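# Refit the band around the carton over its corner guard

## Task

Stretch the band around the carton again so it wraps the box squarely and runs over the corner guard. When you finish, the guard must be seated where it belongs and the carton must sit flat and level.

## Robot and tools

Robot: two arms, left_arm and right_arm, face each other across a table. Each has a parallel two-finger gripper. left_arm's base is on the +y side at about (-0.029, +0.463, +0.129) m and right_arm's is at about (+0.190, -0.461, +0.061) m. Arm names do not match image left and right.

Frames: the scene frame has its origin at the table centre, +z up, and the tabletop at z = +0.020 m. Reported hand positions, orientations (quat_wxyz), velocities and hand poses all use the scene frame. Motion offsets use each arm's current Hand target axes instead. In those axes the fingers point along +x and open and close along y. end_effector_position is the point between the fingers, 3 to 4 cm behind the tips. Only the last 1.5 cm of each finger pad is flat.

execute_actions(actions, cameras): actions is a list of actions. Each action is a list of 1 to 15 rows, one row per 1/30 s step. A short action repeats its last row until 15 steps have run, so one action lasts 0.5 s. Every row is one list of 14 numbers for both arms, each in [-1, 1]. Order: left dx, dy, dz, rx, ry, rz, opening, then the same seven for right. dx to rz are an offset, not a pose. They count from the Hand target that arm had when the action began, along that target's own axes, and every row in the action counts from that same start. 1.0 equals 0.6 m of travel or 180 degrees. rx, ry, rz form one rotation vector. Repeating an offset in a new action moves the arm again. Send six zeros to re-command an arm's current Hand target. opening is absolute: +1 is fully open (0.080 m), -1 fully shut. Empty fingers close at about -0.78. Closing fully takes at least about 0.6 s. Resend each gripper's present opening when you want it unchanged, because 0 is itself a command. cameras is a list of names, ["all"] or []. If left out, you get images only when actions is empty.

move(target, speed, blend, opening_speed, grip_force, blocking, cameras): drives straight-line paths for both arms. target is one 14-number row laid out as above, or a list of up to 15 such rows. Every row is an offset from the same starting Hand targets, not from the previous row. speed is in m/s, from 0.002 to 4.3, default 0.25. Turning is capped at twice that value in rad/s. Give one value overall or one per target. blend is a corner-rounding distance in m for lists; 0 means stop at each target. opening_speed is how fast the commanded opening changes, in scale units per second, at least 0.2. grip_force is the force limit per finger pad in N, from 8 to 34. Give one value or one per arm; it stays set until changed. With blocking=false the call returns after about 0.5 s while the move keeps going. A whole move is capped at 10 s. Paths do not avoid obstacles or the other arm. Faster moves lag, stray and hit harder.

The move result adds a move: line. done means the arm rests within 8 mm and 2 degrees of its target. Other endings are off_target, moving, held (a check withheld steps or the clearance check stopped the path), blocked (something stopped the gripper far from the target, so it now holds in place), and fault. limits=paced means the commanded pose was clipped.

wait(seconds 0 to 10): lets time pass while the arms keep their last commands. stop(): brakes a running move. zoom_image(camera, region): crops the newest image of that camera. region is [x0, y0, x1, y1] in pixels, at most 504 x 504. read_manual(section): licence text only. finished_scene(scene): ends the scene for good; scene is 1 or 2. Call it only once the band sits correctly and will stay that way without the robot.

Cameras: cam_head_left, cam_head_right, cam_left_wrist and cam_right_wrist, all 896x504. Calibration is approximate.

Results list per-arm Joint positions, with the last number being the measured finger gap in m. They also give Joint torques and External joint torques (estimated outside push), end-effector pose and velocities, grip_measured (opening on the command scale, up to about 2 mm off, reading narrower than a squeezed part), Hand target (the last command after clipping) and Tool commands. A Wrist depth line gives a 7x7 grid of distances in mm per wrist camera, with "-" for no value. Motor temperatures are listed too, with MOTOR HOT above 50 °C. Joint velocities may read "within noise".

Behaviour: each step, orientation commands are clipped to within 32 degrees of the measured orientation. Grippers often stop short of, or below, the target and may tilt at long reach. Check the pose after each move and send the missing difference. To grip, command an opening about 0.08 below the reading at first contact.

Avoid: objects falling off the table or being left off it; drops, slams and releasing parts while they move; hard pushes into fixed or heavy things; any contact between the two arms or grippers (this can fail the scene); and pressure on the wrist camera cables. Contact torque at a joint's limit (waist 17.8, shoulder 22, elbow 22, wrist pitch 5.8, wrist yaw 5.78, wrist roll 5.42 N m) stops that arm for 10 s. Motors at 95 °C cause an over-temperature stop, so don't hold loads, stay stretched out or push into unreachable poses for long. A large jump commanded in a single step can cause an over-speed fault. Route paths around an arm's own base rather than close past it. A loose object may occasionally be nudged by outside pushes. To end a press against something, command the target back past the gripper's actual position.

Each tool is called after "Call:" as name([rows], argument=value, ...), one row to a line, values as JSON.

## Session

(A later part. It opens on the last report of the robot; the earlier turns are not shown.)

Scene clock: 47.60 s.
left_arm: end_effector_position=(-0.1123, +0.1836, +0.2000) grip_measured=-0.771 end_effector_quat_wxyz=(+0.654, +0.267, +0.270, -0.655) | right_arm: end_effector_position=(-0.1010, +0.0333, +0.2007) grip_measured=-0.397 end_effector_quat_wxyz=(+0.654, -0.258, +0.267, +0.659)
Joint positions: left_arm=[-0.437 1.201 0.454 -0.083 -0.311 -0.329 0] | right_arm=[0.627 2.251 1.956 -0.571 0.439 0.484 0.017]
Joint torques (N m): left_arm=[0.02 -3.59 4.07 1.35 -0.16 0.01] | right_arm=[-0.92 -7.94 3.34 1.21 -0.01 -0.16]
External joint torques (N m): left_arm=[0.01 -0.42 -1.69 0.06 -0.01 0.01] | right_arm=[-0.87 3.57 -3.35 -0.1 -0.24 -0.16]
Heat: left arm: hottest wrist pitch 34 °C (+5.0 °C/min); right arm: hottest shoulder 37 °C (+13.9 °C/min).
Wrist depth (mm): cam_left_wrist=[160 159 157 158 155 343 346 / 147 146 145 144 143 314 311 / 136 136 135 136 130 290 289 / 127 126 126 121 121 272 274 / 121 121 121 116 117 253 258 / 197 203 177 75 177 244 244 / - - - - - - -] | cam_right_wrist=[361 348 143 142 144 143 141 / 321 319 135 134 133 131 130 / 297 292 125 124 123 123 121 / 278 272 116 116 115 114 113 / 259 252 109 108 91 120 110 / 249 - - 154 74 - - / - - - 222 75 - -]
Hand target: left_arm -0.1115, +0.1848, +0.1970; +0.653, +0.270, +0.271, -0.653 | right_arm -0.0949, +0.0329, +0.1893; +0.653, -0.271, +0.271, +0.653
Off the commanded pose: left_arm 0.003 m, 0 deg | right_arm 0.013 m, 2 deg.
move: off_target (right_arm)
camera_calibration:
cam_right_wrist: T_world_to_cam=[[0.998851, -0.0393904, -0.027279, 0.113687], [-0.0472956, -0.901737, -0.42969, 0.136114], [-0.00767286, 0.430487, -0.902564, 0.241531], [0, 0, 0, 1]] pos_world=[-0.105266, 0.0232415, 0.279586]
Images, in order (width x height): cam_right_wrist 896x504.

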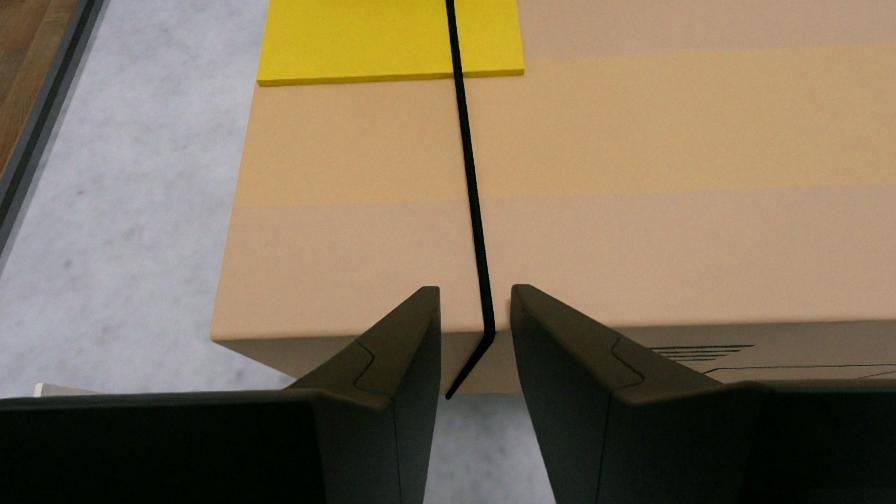

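Call:
move(target=[0, 0, 0, 0, 0, 0, -1.0, -0.025, 0, 0, 0, 0, 0, -0.4], speed=0.04, cameras=["cam_right_wrist", "cam_left_wrist"])

Scene clock: 48.97 s.
left_arm: end_effector_position=(-0.1123, +0.1836, +0.2001) grip_measured=-0.771 end_effector_quat_wxyz=(+0.654, +0.267, +0.270, -0.655) | right_arm: end_effector_position=(-0.0953, +0.0240, +0.1944) grip_measured=-0.397 end_effector_quat_wxyz=(+0.652, -0.276, +0.270, +0.652)
Joint positions: left_arm=[-0.437 1.201 0.454 -0.083 -0.311 -0.329 0] | right_arm=[0.629 2.231 1.918 -0.594 0.439 0.485 0.017]
Joint torques (N m): left_arm=[0.03 -3.61 4.07 1.34 -0.16 0.01] | right_arm=[-0.05 -9.7 4.6 1.3 0.23 0.18]
External joint torques (N m): left_arm=[0 -0.41 -1.72 0.05 0 0.01] | right_arm=[-0.15 1.46 -1.92 0.07 0.02 0.18]
Heat: left arm: hottest wrist pitch 35 °C (+6.1 °C/min); right arm: hottest shoulder 37 °C (+13.5 °C/min).
Wrist depth (mm): cam_left_wrist=[160 159 157 158 155 342 347 / 147 146 145 144 143 310 310 / 136 136 135 131 130 290 290 / 127 126 126 123 121 276 274 / 121 120 121 116 117 252 258 / 196 203 177 75 176 245 245 / - - - - - - -] | cam_right_wrist=[313 129 127 127 128 128 127 / 292 120 117 118 119 117 119 / 272 109 110 111 111 111 112 / 256 104 104 105 106 105 105 / 241 239 114 131 91 157 162 / 230 - - 225 74 - - / - - - 214 75 - -]
Hand target: left_arm -0.1115, +0.1848, +0.1971; +0.653, +0.270, +0.271, -0.653 | right_arm -0.0948, +0.0223, +0.1998; +0.653, -0.271, +0.271, +0.653
Off the commanded pose: left_arm 0.003 m, 0 deg | right_arm 0.006 m, 1 deg.
move: done
camera_calibration:
cam_left_wrist: T_world_to_cam=[[-0.999852, 0.014266, -0.00966086, -0.104705], [0.0169869, 0.909963, -0.414341, -0.0531261], [0.00288006, -0.414443, -0.910071, 0.344311], [0, 0, 0, 1]] pos_world=[-0.104778, 0.192534, 0.290324]
cam_right_wrist: T_world_to_cam=[[0.999232, -0.0390942, -0.00282662, 0.102812], [-0.0369414, -0.915188, -0.40133, 0.121047], [0.0131028, 0.401126, -0.915929, 0.245172], [0, 0, 0, 1]] pos_world=[-0.101474, 0.016455, 0.273431]
Images, in order (width x height): cam_left_wrist 896x504, cam_right_wrist 896x504.

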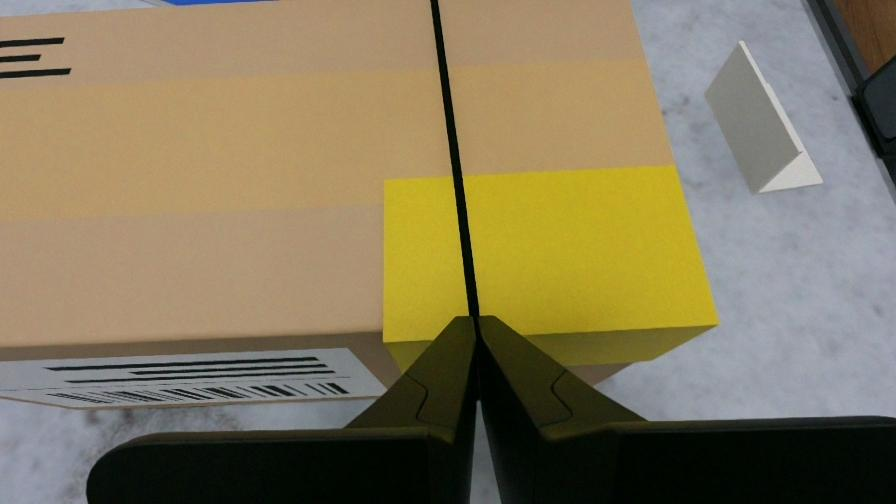

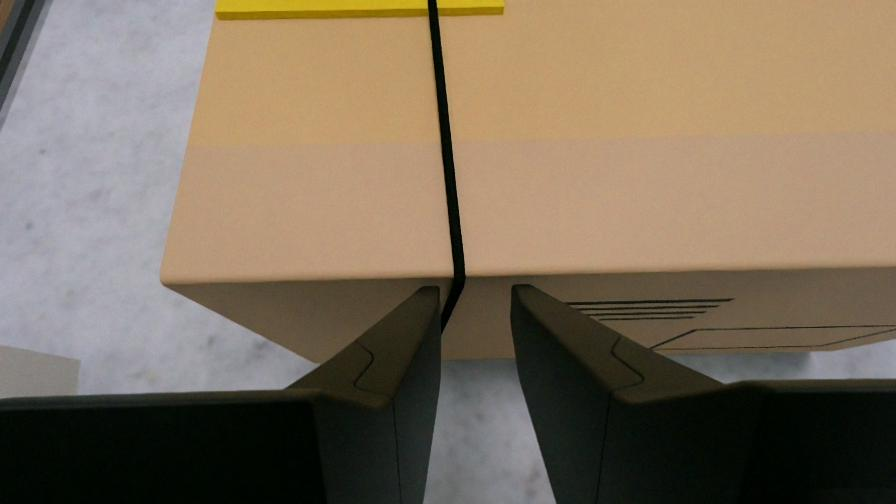

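Call:
move(target=[0, 0, 0, 0, 0, 0, -1.0, 0, 0.0075, 0.013, 0, 0, 0, -0.4], speed=0.04, cameras=["cam_right_wrist"])

Scene clock: 50.23 s.
left_arm: end_effector_position=(-0.1123, +0.1836, +0.2001) grip_measured=-0.771 end_effector_quat_wxyz=(+0.654, +0.267, +0.270, -0.655) | right_arm: end_effector_position=(-0.0971, +0.0263, +0.2100) grip_measured=-0.397 end_effector_quat_wxyz=(+0.653, -0.270, +0.269, +0.655)
Joint positions: left_arm=[-0.437 1.201 0.454 -0.083 -0.311 -0.329 0] | right_arm=[0.629 2.231 1.973 -0.634 0.439 0.486 0.017]
Joint torques (N m): left_arm=[0.02 -3.6 4.07 1.34 -0.16 0.01] | right_arm=[0.02 -6.82 6.5 1.25 0.26 0.18]
External joint torques (N m): left_arm=[0.03 -0.41 -1.78 0.02 -0.01 0] | right_arm=[0.08 4.51 -0.13 -0.02 0.03 0.18]
Heat: left arm: hottest wrist pitch 35 °C (+6.0 °C/min); right arm: hottest shoulder 37 °C (+13.1 °C/min).
Wrist depth (mm): cam_left_wrist=[160 159 157 158 155 342 348 / 147 146 145 144 143 311 311 / 137 136 135 135 135 290 291 / 128 126 126 122 121 271 274 / 121 120 121 116 117 252 258 / 197 203 177 75 177 245 245 / - - - - - - -] | cam_right_wrist=[340 340 148 146 149 148 148 / 315 312 138 138 138 137 137 / 293 290 129 129 129 128 128 / 277 268 121 121 120 120 120 / 260 255 116 116 91 141 145 / 230 - - 238 74 - - / - - - 228 75 - -]
Hand target: left_arm -0.1115, +0.1848, +0.1971; +0.653, +0.270, +0.271, -0.653 | right_arm -0.0993, +0.0279, +0.2053; +0.653, -0.271, +0.271, +0.653
Off the commanded pose: left_arm 0.003 m, 0 deg | right_arm 0.005 m, 0 deg.
move: done
camera_calibration:
cam_right_wrist: T_world_to_cam=[[0.999153, -0.0392568, -0.0123062, 0.106745], [-0.0408416, -0.910483, -0.411524, 0.13109], [0.00495056, 0.411678, -0.911316, 0.256502], [0, 0, 0, 1]] pos_world=[-0.102571, 0.01795, 0.289014]
Images, in order (width x height): cam_right_wrist 896x504.

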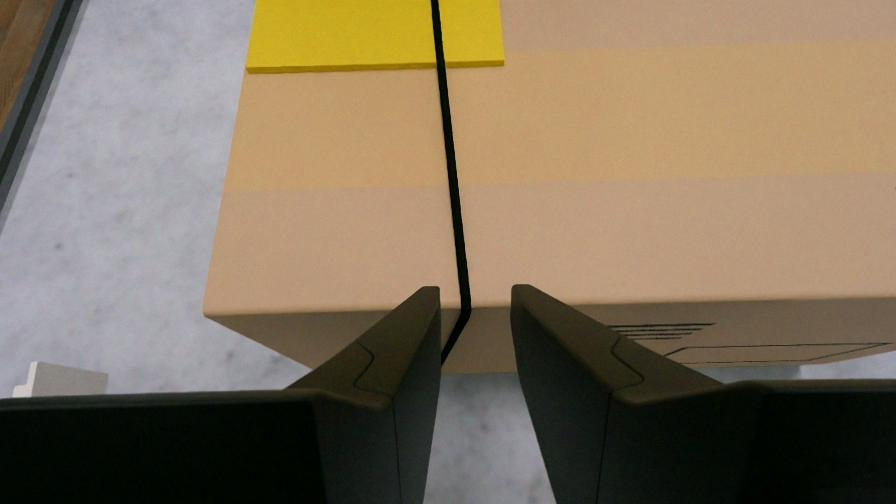

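Call:
move([
  [0, 0, 0, 0, 0, 0, -1.0, -0.041, 0.0023, -0.0083, 0, 0, 0, -0.4],
  [0, 0, 0, 0, 0, 0, -1.0, 0.0248, 0.0023, -0.0085, 0, 0, 0, -0.4],
], speed=0.05, cameras=["cam_right_wrist"])

Scene clock: 52.77 s.
left_arm: end_effector_position=(-0.1123, +0.1836, +0.2001) grip_measured=-0.771 end_effector_quat_wxyz=(+0.654, +0.267, +0.270, -0.655) | right_arm: end_effector_position=(-0.1008, +0.0284, +0.1994) grip_measured=-0.397 end_effector_quat_wxyz=(+0.653, -0.269, +0.270, +0.655)
Joint positions: left_arm=[-0.437 1.201 0.454 -0.083 -0.311 -0.329 0] | right_arm=[0.632 2.251 1.965 -0.607 0.441 0.49 0.017]
Joint torques (N m): left_arm=[0.01 -3.61 4.08 1.34 -0.16 0.01] | right_arm=[-0.69 -5.73 6.79 2.08 0.1 -0.17]
External joint torques (N m): left_arm=[-0.01 -0.44 -1.63 0.07 0 0.01] | right_arm=[-0.77 5.66 0.15 0.8 -0.11 -0.17]
Heat: left arm: hottest wrist pitch 35 °C (+5.7 °C/min); right arm: hottest shoulder 37 °C (+12.5 °C/min).
Wrist depth (mm): cam_left_wrist=[160 159 157 158 155 343 346 / 147 146 145 144 143 312 310 / 137 136 135 135 130 290 290 / 127 127 126 121 123 272 273 / 121 120 121 115 121 252 258 / 196 203 177 75 177 245 245 / - - - - - - -] | cam_right_wrist=[328 329 134 134 136 135 135 / 304 305 127 126 126 126 125 / 283 280 118 116 117 117 117 / 266 112 110 110 110 110 109 / 250 243 108 106 91 134 138 / 237 - - 229 74 - - / - - - 219 75 - -]
Hand target: left_arm -0.1115, +0.1848, +0.1971; +0.653, +0.270, +0.271, -0.653 | right_arm -0.1007, +0.0347, +0.1913; +0.653, -0.271, +0.271, +0.653
Off the commanded pose: left_arm 0.003 m, 0 deg | right_arm 0.010 m, 0 deg.
move: off_target (right_arm)
camera_calibration:
cam_right_wrist: T_world_to_cam=[[0.999105, -0.0402044, -0.0131276, 0.110537], [-0.0420463, -0.910706, -0.41091, 0.128199], [0.004565, 0.411094, -0.911581, 0.24604], [0, 0, 0, 1]] pos_world=[-0.106171, 0.02005, 0.278415]
Images, in order (width x height): cam_right_wrist 896x504.

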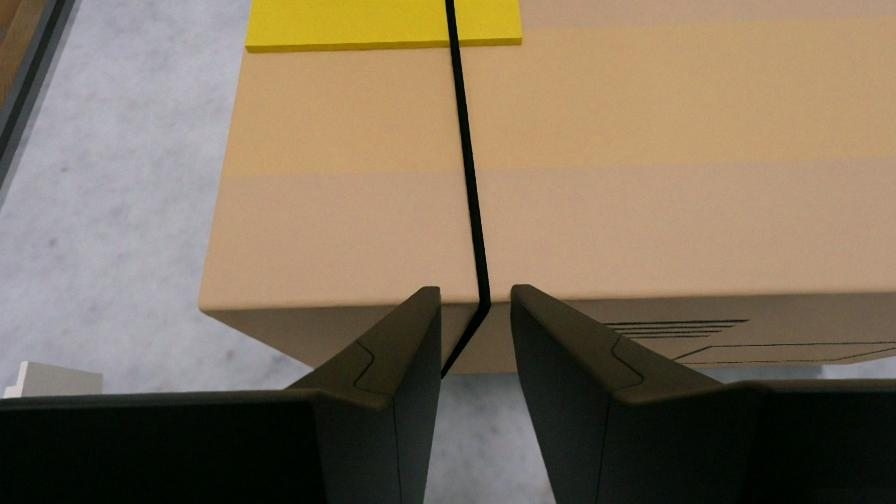

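Call:
move([
  [0, 0, 0, 0, 0, 0, -1.0, -0.005, 0, 0, 0, 0, 0, -0.4],
  [0, 0, 0, 0, 0, 0, -1.0, -0.005, 0, 0, 0, 0, 0, -1.0],
], speed=0.03, opening_speed=0.8, cameras=["cam_right_wrist"])

Scene clock: 55.47 s.
left_arm: end_effector_position=(-0.1123, +0.1836, +0.2001) grip_measured=-0.771 end_effector_quat_wxyz=(+0.654, +0.267, +0.270, -0.655) | right_arm: end_effector_position=(-0.1004, +0.0283, +0.1997) grip_measured=-0.761 end_effector_quat_wxyz=(+0.654, -0.270, +0.269, +0.654)
Joint positions: left_arm=[-0.437 1.201 0.454 -0.083 -0.311 -0.329 0] | right_arm=[0.632 2.251 1.966 -0.611 0.443 0.49 0.001]
Joint torques (N m): left_arm=[0.02 -3.61 4.07 1.33 -0.16 0.01] | right_arm=[-0.58 -6.64 6.2 1.95 0.05 -0.09]
External joint torques (N m): left_arm=[0.04 -0.42 -1.71 0.04 -0.01 0.01] | right_arm=[-0.65 4.67 -0.34 0.7 -0.17 -0.09]
Heat: left arm: hottest wrist pitch 35 °C (+5.4 °C/min); right arm: hottest shoulder 37 °C (+11.9 °C/min).
Wrist depth (mm): cam_left_wrist=[160 159 157 158 155 343 345 / 147 146 145 144 143 315 310 / 136 136 135 131 130 292 290 / 127 127 126 122 121 275 274 / 121 120 121 116 117 253 258 / 196 203 177 75 177 244 245 / - - - - - - -] | cam_right_wrist=[327 328 134 134 137 137 136 / 304 300 128 127 127 127 126 / 283 277 119 119 118 118 118 / 267 113 111 111 111 111 111 / 250 244 118 95 113 134 139 / 239 240 - - - - - / - - - - - - -]
Hand target: left_arm -0.1115, +0.1848, +0.1971; +0.653, +0.270, +0.271, -0.653 | right_arm -0.1008, +0.0326, +0.1935; +0.653, -0.271, +0.271, +0.653
Off the commanded pose: left_arm 0.003 m, 0 deg | right_arm 0.008 m, 0 deg.
move: done
camera_calibration:
cam_right_wrist: T_world_to_cam=[[0.999074, -0.0416505, -0.010809, 0.109623], [-0.0424116, -0.9107, -0.410886, 0.128248], [0.00726987, 0.410964, -0.911623, 0.246522], [0, 0, 0, 1]] pos_world=[-0.105874, 0.0200495, 0.278616]
Images, in order (width x height): cam_right_wrist 896x504.

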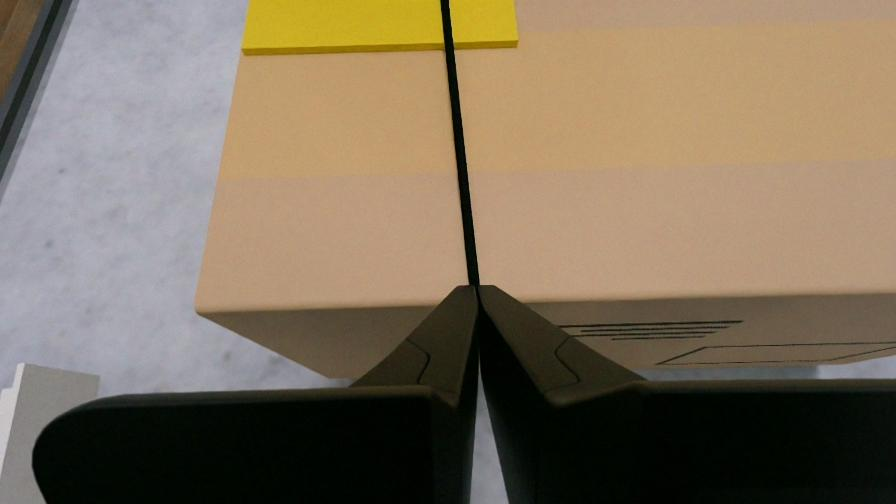

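Call:
move([
  [0, 0, 0, 0, 0, 0, -1.0, -0.0285, 0, 0.003, 0, 0, 0, -1.0],
  [0, 0, 0, 0, 0, 0, -1.0, -0.0285, 0.0078, 0.003, 0, 0, 0, -1.0],
], speed=0.04, cameras=["cam_right_wrist"])

Scene clock: 57.83 s.
left_arm: end_effector_position=(-0.1123, +0.1836, +0.2001) grip_measured=-0.771 end_effector_quat_wxyz=(+0.654, +0.267, +0.270, -0.655) | right_arm: end_effector_position=(-0.1033, +0.0213, +0.2001) grip_measured=-0.761 end_effector_quat_wxyz=(+0.652, -0.279, +0.271, +0.651)
Joint positions: left_arm=[-0.437 1.201 0.454 -0.083 -0.311 -0.329 0] | right_arm=[0.645 2.248 1.973 -0.645 0.448 0.501 0.001]
Joint torques (N m): left_arm=[0.02 -3.6 4.06 1.33 -0.16 0.01] | right_arm=[0.11 -8.81 6.48 1.21 0.31 0.19]
External joint torques (N m): left_arm=[0.07 -0.43 -1.74 0.03 -0.02 0.01] | right_arm=[0.25 2.47 -0.05 -0.01 0.07 0.19]
Heat: left arm: hottest wrist pitch 35 °C (+5.2 °C/min); right arm: hottest shoulder 37 °C (+11.4 °C/min).
Wrist depth (mm): cam_left_wrist=[160 158 156 158 155 343 347 / 147 146 145 144 143 313 310 / 136 136 135 136 130 290 290 / 127 126 126 123 122 272 274 / 121 121 121 113 117 252 257 / 196 203 177 75 176 244 244 / - - - - - - -] | cam_right_wrist=[318 320 133 133 134 134 134 / 297 297 124 124 125 125 125 / 277 270 116 116 117 117 117 / 260 112 110 111 112 111 111 / 246 246 155 - 143 172 179 / 226 237 - - - - - / - - - - - - -]
Hand target: left_arm -0.1115, +0.1848, +0.1971; +0.653, +0.270, +0.271, -0.653 | right_arm -0.1055, +0.0218, +0.2067; +0.653, -0.271, +0.271, +0.653
Off the commanded pose: left_arm 0.003 m, 0 deg | right_arm 0.007 m, 1 deg.
move: done
camera_calibration:
cam_right_wrist: T_world_to_cam=[[0.999212, -0.0397011, -0.000138409, 0.110094], [-0.036509, -0.917491, -0.396076, 0.11964], [0.0155977, 0.395769, -0.918218, 0.252376], [0, 0, 0, 1]] pos_world=[-0.109576, 0.0142573, 0.279138]
Images, in order (width x height): cam_right_wrist 896x504.

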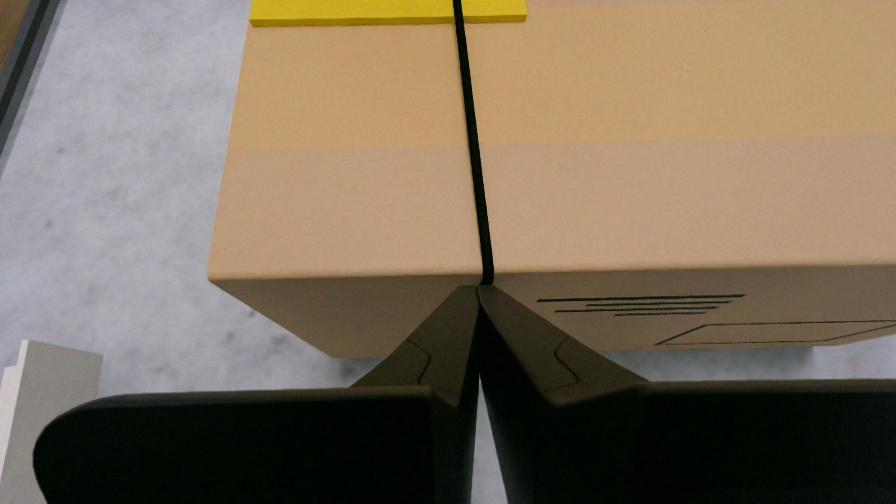

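Call:
move(target=[-0.0247, 0, 0.0272, 0, 0, 0, -1.0, -0.05, 0.003, 0.005, 0, 0, 0, -1.0], speed=0.05, cameras=["cam_left_wrist", "cam_right_wrist"])

Scene clock: 60.63 s.
left_arm: end_effector_position=(-0.1094, +0.1879, +0.2086) grip_measured=-0.771 end_effector_quat_wxyz=(+0.652, +0.284, +0.277, -0.647) | right_arm: end_effector_position=(-0.1066, +0.0036, +0.2173) grip_measured=-0.761 end_effector_quat_wxyz=(+0.652, -0.284, +0.271, +0.649)
Joint positions: left_arm=[-0.434 1.171 0.5 -0.198 -0.311 -0.329 0] | right_arm=[0.674 2.202 1.973 -0.712 0.466 0.526 0.001]
Joint torques (N m): left_arm=[0.03 -6.08 6.47 1.04 -0.11 0.09] | right_arm=[0.04 -10.09 5.98 1.17 0.33 0.17]
External joint torques (N m): left_arm=[0.05 -2.93 0.52 -0.23 0.05 0.09] | right_arm=[0.07 0.82 -0.49 -0.03 0.08 0.17]
Heat: left arm: hottest wrist pitch 35 °C (+5.0 °C/min); right arm: hottest shoulder 37 °C (+11.1 °C/min).
Wrist depth (mm): cam_left_wrist=[168 166 163 162 159 338 335 / 156 153 152 150 149 317 310 / 146 144 143 142 141 290 292 / 136 134 134 129 128 273 274 / 132 130 131 121 123 259 261 / 255 253 234 75 231 249 248 / - - - - - - -] | cam_right_wrist=[339 337 155 156 156 157 158 / 315 315 144 145 146 147 147 / 295 296 135 136 137 137 137 / 277 277 142 144 147 149 154 / 258 263 261 - 222 260 265 / 242 253 - - - - - / - - - - - - -]
Hand target: left_arm -0.1115, +0.1837, +0.2191; +0.653, +0.270, +0.271, -0.653 | right_arm -0.1071, +0.0028, +0.2300; +0.653, -0.271, +0.271, +0.653
Off the commanded pose: left_arm 0.011 m, 2 deg | right_arm 0.013 m, 2 deg.
move: off_target (left_arm, right_arm)
camera_calibration:
cam_left_wrist: T_world_to_cam=[[-0.999585, 0.0122131, -0.0261081, -0.0979621], [0.0212559, 0.924116, -0.38152, -0.0625982], [0.0194673, -0.381917, -0.923992, 0.352554], [0, 0, 0, 1]] pos_world=[-0.103454, 0.193691, 0.299317]
cam_right_wrist: T_world_to_cam=[[0.999212, -0.0390247, 0.00724053, 0.111232], [-0.0331314, -0.920537, -0.389247, 0.108977], [0.0218554, 0.388701, -0.921105, 0.276555], [0, 0, 0, 1]] pos_world=[-0.113578, -0.00283907, 0.296349]
Images, in order (width x height): cam_left_wrist 896x504, cam_right_wrist 896x504.

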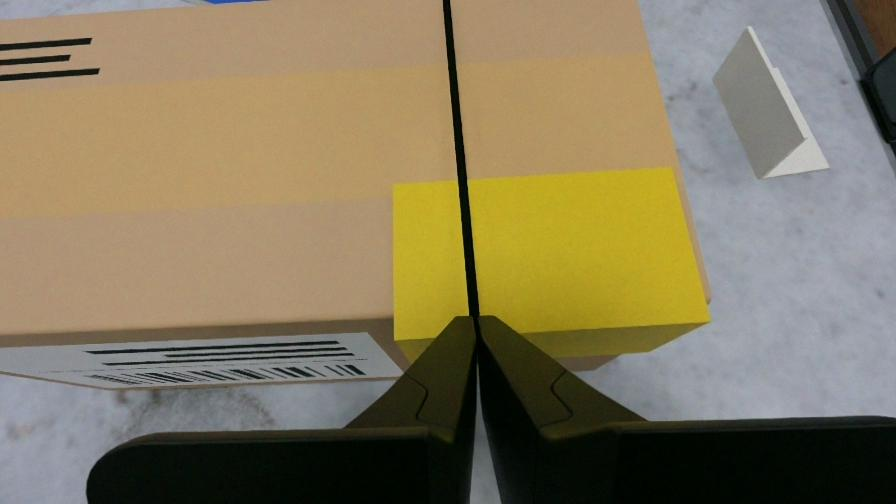

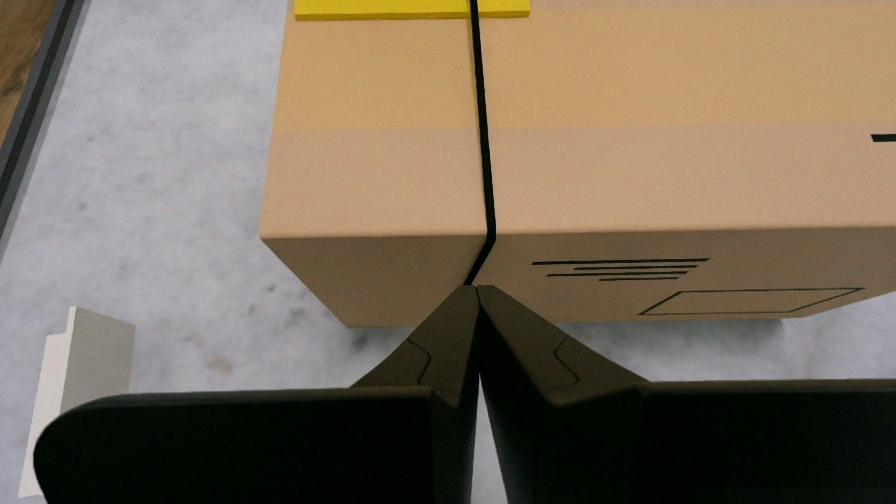

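Call:
move(target=[-0.0141, -0.002, 0.0118, 0, 0, 0, -1.0, 0, 0, 0, 0, 0, 0, -1.0], speed=0.05, cameras=["cam_left_wrist", "cam_right_wrist"])

Scene clock: 61.87 s.
left_arm: end_effector_position=(-0.1098, +0.1891, +0.2177) grip_measured=-0.771 end_effector_quat_wxyz=(+0.650, +0.287, +0.277, -0.646) | right_arm: end_effector_position=(-0.1066, +0.0036, +0.2173) grip_measured=-0.761 end_effector_quat_wxyz=(+0.652, -0.284, +0.271, +0.649)
Joint positions: left_arm=[-0.437 1.15 0.532 -0.259 -0.311 -0.329 0] | right_arm=[0.674 2.202 1.973 -0.712 0.466 0.526 0.001]
Joint torques (N m): left_arm=[-0.43 -6.23 6.79 1.09 -0.28 -0.15] | right_arm=[0.11 -10.07 5.97 1.13 0.33 0.21]
External joint torques (N m): left_arm=[-0.44 -3.16 0.78 -0.15 -0.12 -0.15] | right_arm=[0.11 0.96 -0.58 -0.08 0.08 0.2]
Heat: left arm: hottest wrist pitch 35 °C (+5.0 °C/min); right arm: hottest shoulder 38 °C (+12.0 °C/min).
Wrist depth (mm): cam_left_wrist=[375 176 174 170 169 347 345 / 166 165 162 159 158 323 316 / 157 154 152 152 150 302 300 / 148 145 143 138 137 285 283 / 141 140 139 132 136 269 269 / 265 263 248 75 259 258 255 / - - - - - - -] | cam_right_wrist=[337 337 155 156 156 157 158 / 312 315 145 145 146 147 147 / 294 294 135 136 137 137 138 / 276 278 142 144 147 150 154 / 258 262 261 - 222 261 264 / 241 254 - - - - - / - - - - - - -]
Hand target: left_arm -0.1127, +0.1848, +0.2299; +0.653, +0.271, +0.271, -0.653 | right_arm -0.1071, +0.0028, +0.2300; +0.653, -0.271, +0.271, +0.653
Off the commanded pose: left_arm 0.013 m, 2 deg | right_arm 0.013 m, 2 deg.
move: off_target (left_arm, right_arm)
camera_calibration:
cam_left_wrist: T_world_to_cam=[[-0.999453, 0.0154809, -0.0292083, -0.0980008], [0.0253232, 0.926495, -0.375455, -0.0615039], [0.0212489, -0.375989, -0.92638, 0.361069], [0, 0, 0, 1]] pos_world=[-0.104062, 0.194258, 0.308533]
cam_right_wrist: T_world_to_cam=[[0.999212, -0.0390247, 0.00724053, 0.111232], [-0.0331314, -0.920537, -0.389247, 0.108977], [0.0218554, 0.388701, -0.921105, 0.276555], [0, 0, 0, 1]] pos_world=[-0.113578, -0.00283907, 0.296349]
Images, in order (width x height): cam_left_wrist 896x504, cam_right_wrist 896x504.

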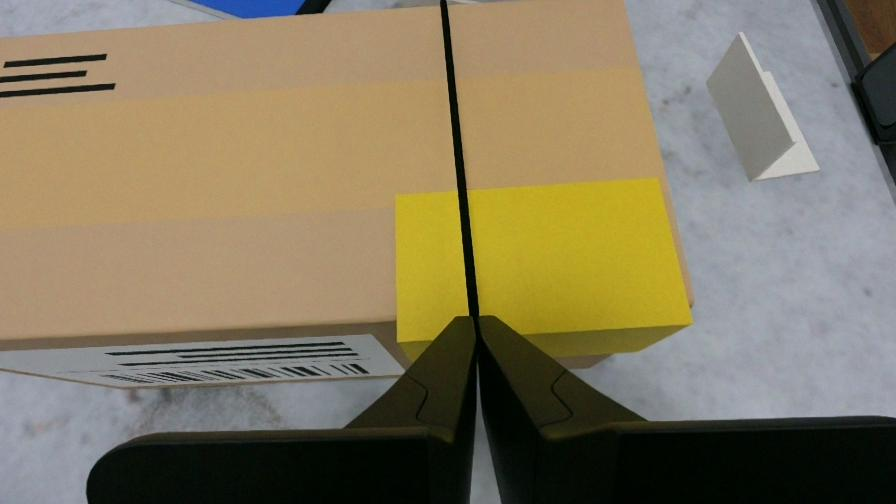

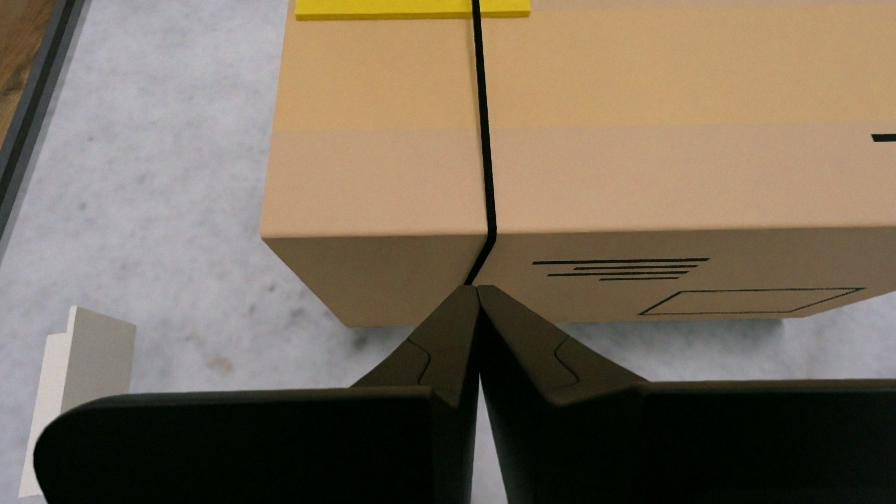

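Call:
move(target=[-0.0047, -0.0155, 0.0, 0, 0, 0, -1.0, 0, 0, 0, 0, 0, 0, -1.0], speed=0.05, cameras=["cam_left_wrist", "cam_right_wrist"])

Scene clock: 63.00 s.
left_arm: end_effector_position=(-0.1186, +0.1910, +0.2222) grip_measured=-0.771 end_effector_quat_wxyz=(+0.651, +0.284, +0.275, -0.648) | right_arm: end_effector_position=(-0.1066, +0.0036, +0.2173) grip_measured=-0.761 end_effector_quat_wxyz=(+0.652, -0.284, +0.271, +0.649)
Joint positions: left_arm=[-0.484 1.15 0.547 -0.277 -0.342 -0.366 0] | right_arm=[0.674 2.202 1.973 -0.712 0.466 0.526 0.001]
Joint torques (N m): left_arm=[-0.53 -4.95 6.95 1.1 -0.33 -0.2] | right_arm=[0.13 -10.15 5.88 1.17 0.32 0.2]
External joint torques (N m): left_arm=[-0.52 -1.9 0.97 -0.12 -0.16 -0.2] | right_arm=[0.14 0.89 -0.67 -0.04 0.07 0.19]
Heat: left arm: hottest wrist pitch 35 °C (+5.0 °C/min); right arm: hottest shoulder 38 °C (+12.0 °C/min).
Wrist depth (mm): cam_left_wrist=[380 185 181 179 179 355 354 / 174 172 168 166 165 324 318 / 162 159 159 157 155 306 307 / 152 150 148 143 142 291 288 / 146 145 144 137 135 275 271 / 269 266 252 75 262 262 260 / - - - - - - -] | cam_right_wrist=[340 337 155 154 156 157 158 / 315 315 144 145 146 147 147 / 294 296 135 136 137 137 138 / 276 277 142 144 147 150 154 / 258 263 261 - 222 260 265 / 230 253 - - - - - / - - - - - - -]
Hand target: left_arm -0.1221, +0.1867, +0.2320; +0.653, +0.271, +0.271, -0.653 | right_arm -0.1071, +0.0028, +0.2300; +0.653, -0.271, +0.271, +0.653
Off the commanded pose: left_arm 0.011 m, 2 deg | right_arm 0.013 m, 2 deg.
move: off_target (left_arm, right_arm)
camera_calibration:
cam_left_wrist: T_world_to_cam=[[-0.999515, 0.0154704, -0.0270447, -0.107185], [0.0246656, 0.923221, -0.383478, -0.0591333], [0.0190357, -0.383959, -0.923154, 0.366558], [0, 0, 0, 1]] pos_world=[-0.112652, 0.196994, 0.312814]
cam_right_wrist: T_world_to_cam=[[0.999212, -0.0390247, 0.00724053, 0.111232], [-0.0331314, -0.920537, -0.389247, 0.108977], [0.0218554, 0.388701, -0.921105, 0.276555], [0, 0, 0, 1]] pos_world=[-0.113578, -0.00283907, 0.296349]
Images, in order (width x height): cam_left_wrist 896x504, cam_right_wrist 896x504.

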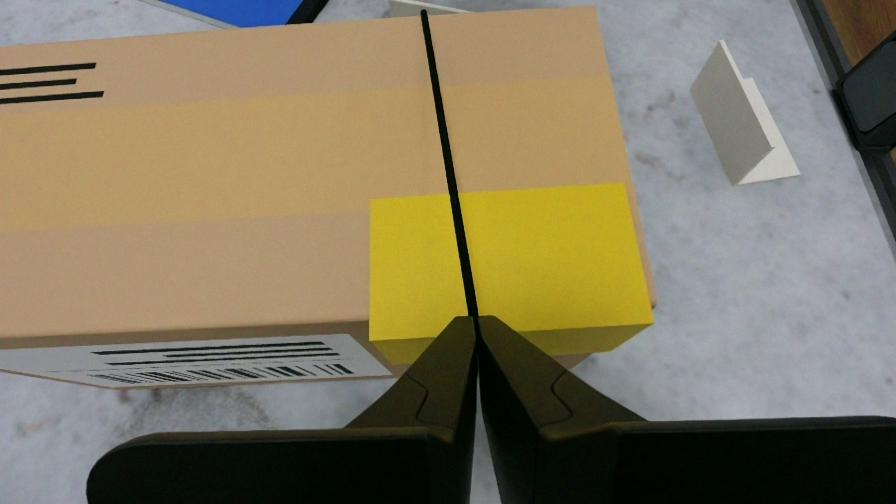

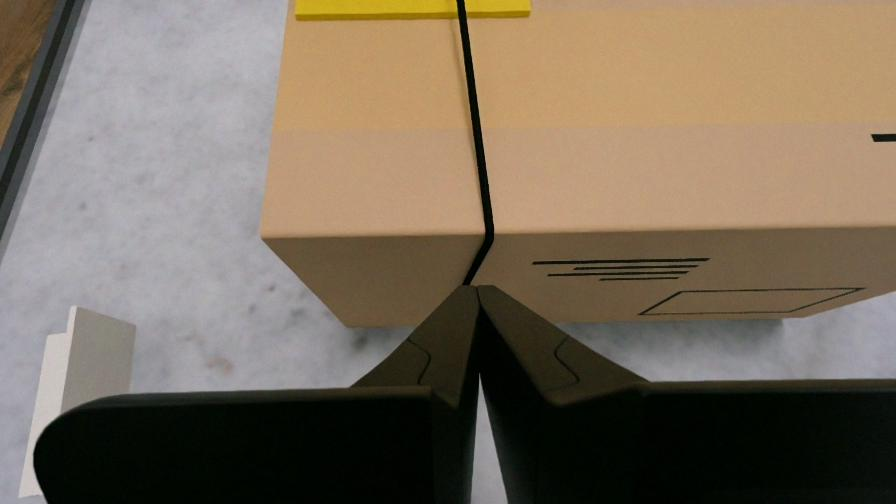

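Call:
move(target=[-0.003, -0.0142, 0.0, 0, 0, 0, -1.0, 0, 0, 0, 0, 0, 0, -1.0], speed=0.05, cameras=["cam_left_wrist", "cam_right_wrist"])

Scene clock: 65.77 s.
left_arm: end_effector_position=(-0.1263, +0.1924, +0.2252) grip_measured=-0.771 end_effector_quat_wxyz=(+0.652, +0.281, +0.274, -0.648) | right_arm: end_effector_position=(-0.1066, +0.0036, +0.2173) grip_measured=-0.761 end_effector_quat_wxyz=(+0.652, -0.284, +0.271, +0.649)
Joint positions: left_arm=[-0.524 1.156 0.562 -0.29 -0.37 -0.399 0] | right_arm=[0.674 2.202 1.973 -0.712 0.466 0.526 0.001]
Joint torques (N m): left_arm=[-0.66 -3.99 7.07 1.14 -0.3 -0.18] | right_arm=[0.14 -10.08 5.92 1.16 0.34 0.18]
External joint torques (N m): left_arm=[-0.65 -0.86 1.07 -0.08 -0.11 -0.18] | right_arm=[0.13 0.98 -0.64 -0.05 0.1 0.18]
Heat: left arm: hottest wrist pitch 35 °C (+5.0 °C/min); right arm: hottest shoulder 39 °C (+12.0 °C/min).
Wrist depth (mm): cam_left_wrist=[388 189 187 184 354 362 362 / 179 177 173 171 174 330 324 / 166 164 163 161 161 311 312 / 156 153 152 146 148 296 293 / 150 148 147 140 141 279 276 / 272 269 254 75 266 264 263 / - - - - - - -] | cam_right_wrist=[342 338 155 156 156 157 158 / 314 316 144 145 146 147 148 / 295 296 136 136 137 137 138 / 275 277 142 145 147 150 154 / 258 263 260 - 221 261 266 / 242 254 - - - - - / - - - - - - -]
Hand target: left_arm -0.1305, +0.1880, +0.2333; +0.653, +0.271, +0.271, -0.653 | right_arm -0.1071, +0.0028, +0.2300; +0.653, -0.271, +0.271, +0.653
Off the commanded pose: left_arm 0.010 m, 1 deg | right_arm 0.013 m, 2 deg.
move: off_target (left_arm, right_arm)
camera_calibration:
cam_left_wrist: T_world_to_cam=[[-0.999583, 0.0136524, -0.025426, -0.114881], [0.0224848, 0.92072, -0.389577, -0.0573829], [0.0180915, -0.389986, -0.920643, 0.370584], [0, 0, 0, 1]] pos_world=[-0.120248, 0.198925, 0.3159]
cam_right_wrist: T_world_to_cam=[[0.999212, -0.0390247, 0.00724053, 0.111232], [-0.0331314, -0.920537, -0.389247, 0.108977], [0.0218554, 0.388701, -0.921105, 0.276555], [0, 0, 0, 1]] pos_world=[-0.113578, -0.00283907, 0.296349]
Images, in order (width x height): cam_left_wrist 896x504, cam_right_wrist 896x504.

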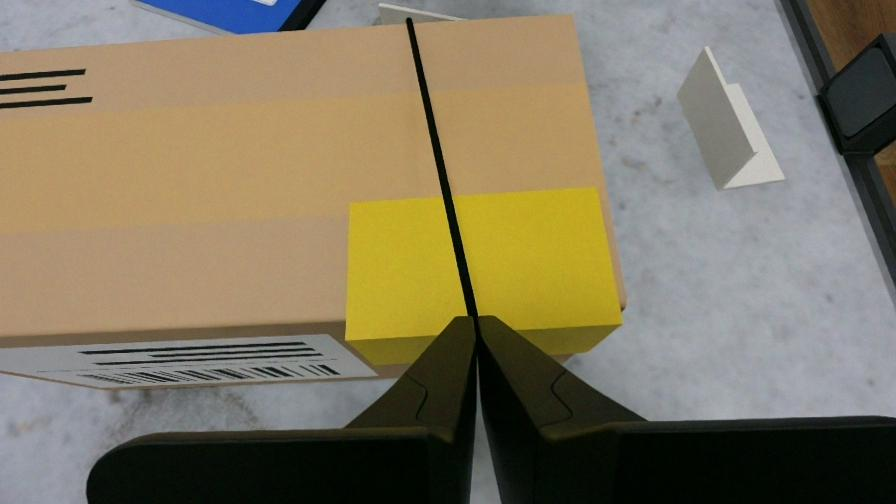

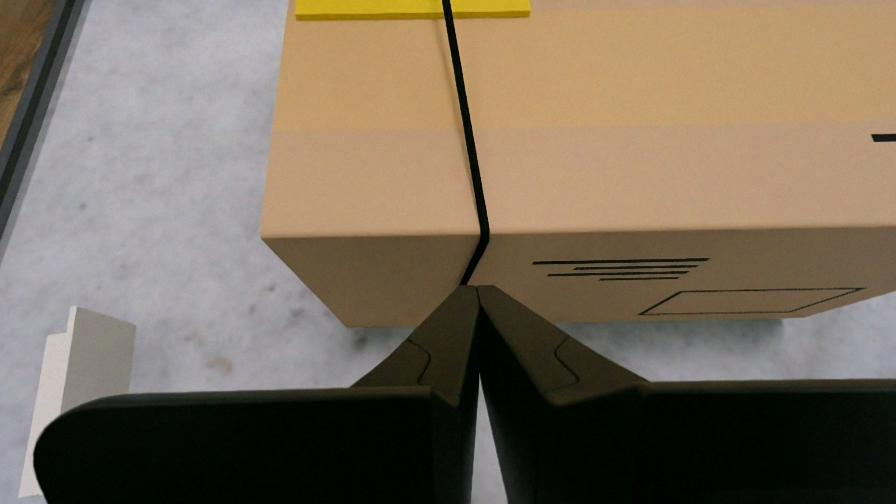

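Call:
move(target=[-0.001, -0.0135, 0.0, 0, 0, 0, -1.0, 0, 0, 0, 0, 0, 0, -1.0], speed=0.05, cameras=["cam_left_wrist", "cam_right_wrist"])

Scene clock: 66.83 s.
left_arm: end_effector_position=(-0.1340, +0.1926, +0.2257) grip_measured=-0.771 end_effector_quat_wxyz=(+0.653, +0.281, +0.274, -0.648) | right_arm: end_effector_position=(-0.1066, +0.0036, +0.2173) grip_measured=-0.761 end_effector_quat_wxyz=(+0.652, -0.284, +0.271, +0.649)
Joint positions: left_arm=[-0.559 1.177 0.577 -0.296 -0.393 -0.429 0] | right_arm=[0.674 2.202 1.973 -0.712 0.466 0.526 0.001]
Joint torques (N m): left_arm=[-0.7 -4.07 7.09 1.12 -0.28 -0.2] | right_arm=[0.15 -10.13 5.92 1.15 0.32 0.17]
External joint torques (N m): left_arm=[-0.68 -0.86 1.13 -0.08 -0.08 -0.2] | right_arm=[0.07 0.94 -0.65 -0.06 0.08 0.17]
Heat: left arm: hottest wrist pitch 35 °C (+4.0 °C/min); right arm: hottest shoulder 39 °C (+12.0 °C/min).
Wrist depth (mm): cam_left_wrist=[388 376 189 185 363 359 358 / 179 178 175 172 332 333 310 / 166 164 163 160 163 311 312 / 156 154 153 149 297 296 292 / 150 149 147 94 274 279 276 / 272 270 256 75 266 265 262 / - - - - - - -] | cam_right_wrist=[338 338 155 156 157 157 158 / 313 314 144 145 146 147 147 / 295 295 136 136 137 137 138 / 278 277 141 143 147 150 154 / 258 263 260 - 222 260 264 / 242 254 - - - - - / - - - - - - -]
Hand target: left_arm -0.1386, +0.1884, +0.2337; +0.653, +0.270, +0.271, -0.653 | right_arm -0.1071, +0.0028, +0.2300; +0.653, -0.271, +0.271, +0.653
Off the commanded pose: left_arm 0.010 m, 1 deg | right_arm 0.013 m, 2 deg.
move: off_target (left_arm, right_arm)
camera_calibration:
cam_left_wrist: T_world_to_cam=[[-0.99957, 0.0129194, -0.0263123, -0.122246], [0.0221619, 0.920595, -0.389888, -0.057209], [0.0191858, -0.390304, -0.920486, 0.371458], [0, 0, 0, 1]] pos_world=[-0.128053, 0.199227, 0.3164]
cam_right_wrist: T_world_to_cam=[[0.999212, -0.0390247, 0.00724053, 0.111232], [-0.0331314, -0.920537, -0.389247, 0.108977], [0.0218554, 0.388701, -0.921105, 0.276555], [0, 0, 0, 1]] pos_world=[-0.113578, -0.00283907, 0.296349]
Images, in order (width x height): cam_left_wrist 896x504, cam_right_wrist 896x504.

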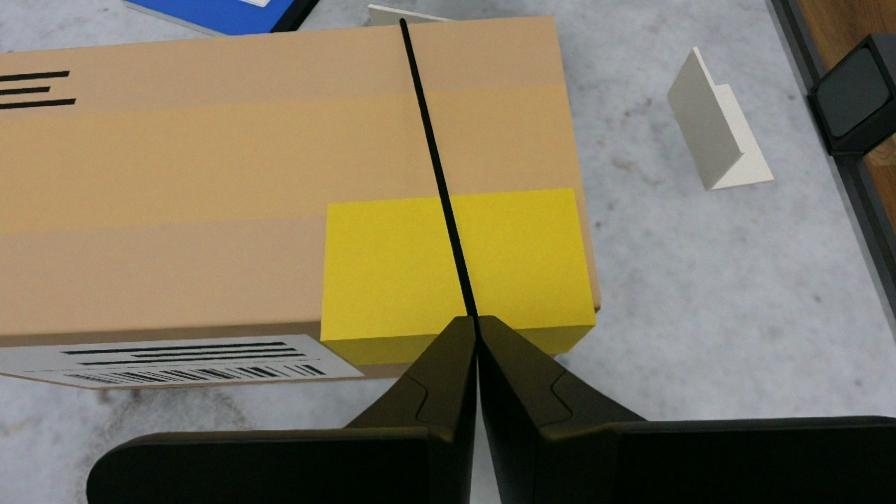

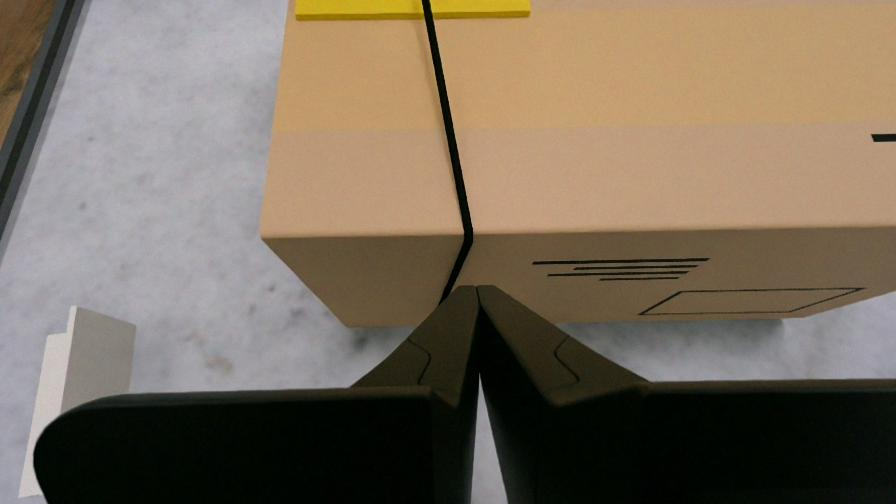

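Call:
zoom_image(camera="cam_right_wrist", region=[240, 200, 560, 360])

Scaled by 1.575 from the camera's 896x504 image, which has a finer 1280x720 frame.

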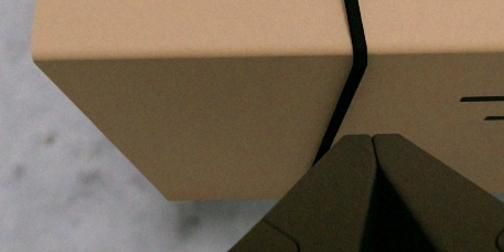

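Call:
move([
  [0, 0.0235, 0, 0, 0, 0, -1.0, 0, 0, 0, 0, 0, 0, -0.4],
  [0.0507, 0.0235, -0.0392, 0, 0, 0, -1.0, 0, 0, 0, 0, 0, 0, -0.4],
], speed=0.06, cameras=["cam_left_wrist", "cam_right_wrist"])

Scene clock: 71.67 s.
left_arm: end_effector_position=(-0.1249, +0.1823, +0.1997) grip_measured=-0.771 end_effector_quat_wxyz=(+0.655, +0.265, +0.271, -0.654) | right_arm: end_effector_position=(-0.1066, +0.0036, +0.2173) grip_measured=-0.404 end_effector_quat_wxyz=(+0.652, -0.284, +0.271, +0.649)
Joint positions: left_arm=[-0.493 1.24 0.476 -0.08 -0.351 -0.379 0] | right_arm=[0.674 2.202 1.973 -0.712 0.466 0.526 0.017]
Joint torques (N m): left_arm=[0 -3.35 3.92 1.46 -0.06 0.17] | right_arm=[0.11 -10.1 5.91 1.17 0.32 0.19]
External joint torques (N m): left_arm=[-0.01 -0.03 -1.77 0.2 0.11 0.17] | right_arm=[0.02 0.92 -0.63 -0.05 0.09 0.18]
Heat: left arm: hottest wrist pitch 35 °C (+4.0 °C/min); right arm: hottest shoulder 40 °C (+13.1 °C/min).
Wrist depth (mm): cam_left_wrist=[160 159 157 159 159 345 349 / 148 146 146 145 144 319 307 / 137 136 135 135 131 291 291 / 128 126 126 122 122 277 276 / 121 120 118 116 116 259 259 / 191 195 - 75 151 245 245 / - - - - - - -] | cam_right_wrist=[339 338 154 155 156 157 157 / 313 315 145 144 146 146 147 / 294 295 136 137 137 137 138 / 277 277 142 144 147 150 154 / 261 265 263 191 91 261 265 / 229 - - 247 73 - - / - - - 235 74 - -]
Hand target: left_arm -0.1245, +0.1836, +0.1955; +0.653, +0.270, +0.271, -0.653 | right_arm -0.1071, +0.0028, +0.2300; +0.653, -0.271, +0.271, +0.653
Off the commanded pose: left_arm 0.004 m, 1 deg | right_arm 0.013 m, 2 deg.
move: off_target (right_arm)
camera_calibration:
cam_left_wrist: T_world_to_cam=[[-0.999934, 0.00883984, -0.00731229, -0.116744], [0.0110832, 0.908945, -0.416769, -0.0519439], [0.0029623, -0.416822, -0.908983, 0.34381], [0, 0, 0, 1]] pos_world=[-0.117179, 0.191554, 0.290015]
cam_right_wrist: T_world_to_cam=[[0.999212, -0.0390247, 0.00724053, 0.111232], [-0.0331314, -0.920537, -0.389247, 0.108977], [0.0218554, 0.388701, -0.921105, 0.276555], [0, 0, 0, 1]] pos_world=[-0.113578, -0.00283907, 0.296349]
Images, in order (width x height): cam_left_wrist 896x504, cam_right_wrist 896x504.

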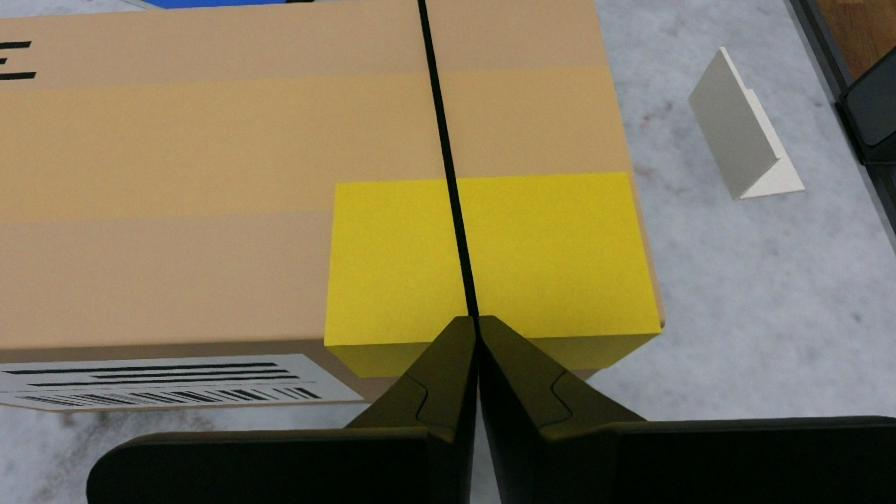

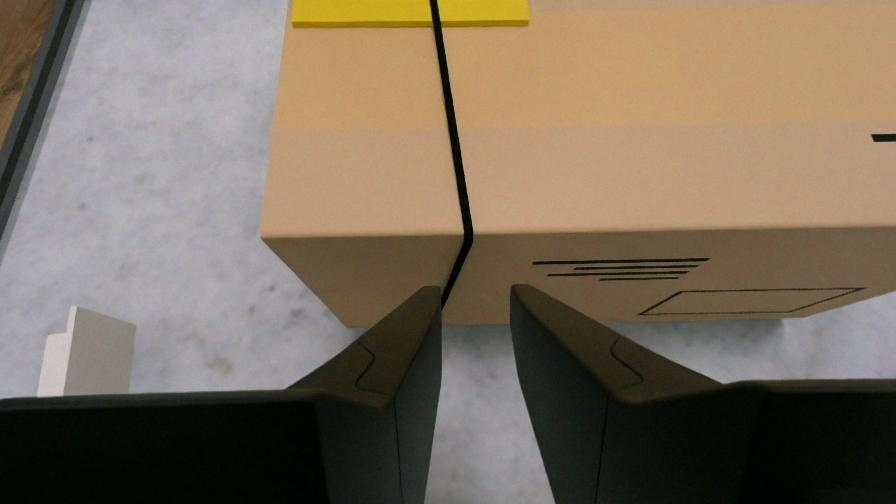

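Call:
move(target=[0, 0, 0, 0, 0, 0, -1.0, 0.0877, 0.0023, -0.006, 0, 0, 0, -0.4], speed=0.05, cameras=["cam_right_wrist"])

Scene clock: 73.43 s.
left_arm: end_effector_position=(-0.1249, +0.1823, +0.1997) grip_measured=-0.771 end_effector_quat_wxyz=(+0.655, +0.265, +0.271, -0.654) | right_arm: end_effector_position=(-0.1086, +0.0301, +0.2005) grip_measured=-0.403 end_effector_quat_wxyz=(+0.653, -0.269, +0.269, +0.655)
Joint positions: left_arm=[-0.493 1.24 0.476 -0.08 -0.351 -0.379 0] | right_arm=[0.643 2.281 2.019 -0.635 0.448 0.498 0.017]
Joint torques (N m): left_arm=[0 -3.34 3.93 1.47 -0.07 0.17] | right_arm=[-0.79 -5.6 6.85 2.34 0.07 -0.18]
External joint torques (N m): left_arm=[0.01 0.01 -1.74 0.21 0.1 0.16] | right_arm=[-0.77 5.84 0.33 1.11 -0.16 -0.18]
Heat: left arm: hottest wrist pitch 35 °C (+3.0 °C/min); right arm: hottest shoulder 40 °C (+13.1 °C/min).
Wrist depth (mm): cam_left_wrist=[161 159 158 159 158 346 355 / 147 146 145 145 144 318 308 / 137 137 136 131 131 294 292 / 127 126 126 123 122 276 274 / 121 120 118 116 116 259 259 / 191 194 - 75 151 245 245 / - - - - - - -] | cam_right_wrist=[336 330 135 135 137 137 137 / 306 306 129 128 128 128 128 / 286 285 120 118 119 119 119 / 268 264 112 112 113 111 111 / 252 247 108 107 91 126 128 / 243 - - 231 73 - - / - - - 220 74 - -]
Hand target: left_arm -0.1245, +0.1836, +0.1956; +0.653, +0.270, +0.271, -0.653 | right_arm -0.1085, +0.0374, +0.1904; +0.653, -0.271, +0.271, +0.653
Off the commanded pose: left_arm 0.004 m, 1 deg | right_arm 0.013 m, 0 deg.
move: off_target (right_arm)
camera_calibration:
cam_right_wrist: T_world_to_cam=[[0.999138, -0.0395003, -0.0127497, 0.118291], [-0.0412451, -0.910382, -0.411708, 0.130087], [0.00465543, 0.411879, -0.911227, 0.246314], [0, 0, 0, 1]] pos_world=[-0.113971, 0.0216498, 0.279514]
Images, in order (width x height): cam_right_wrist 896x504.

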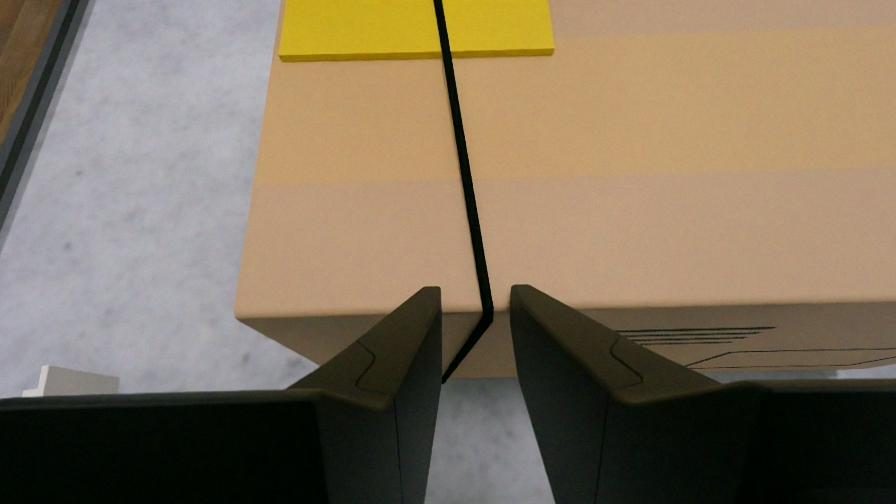

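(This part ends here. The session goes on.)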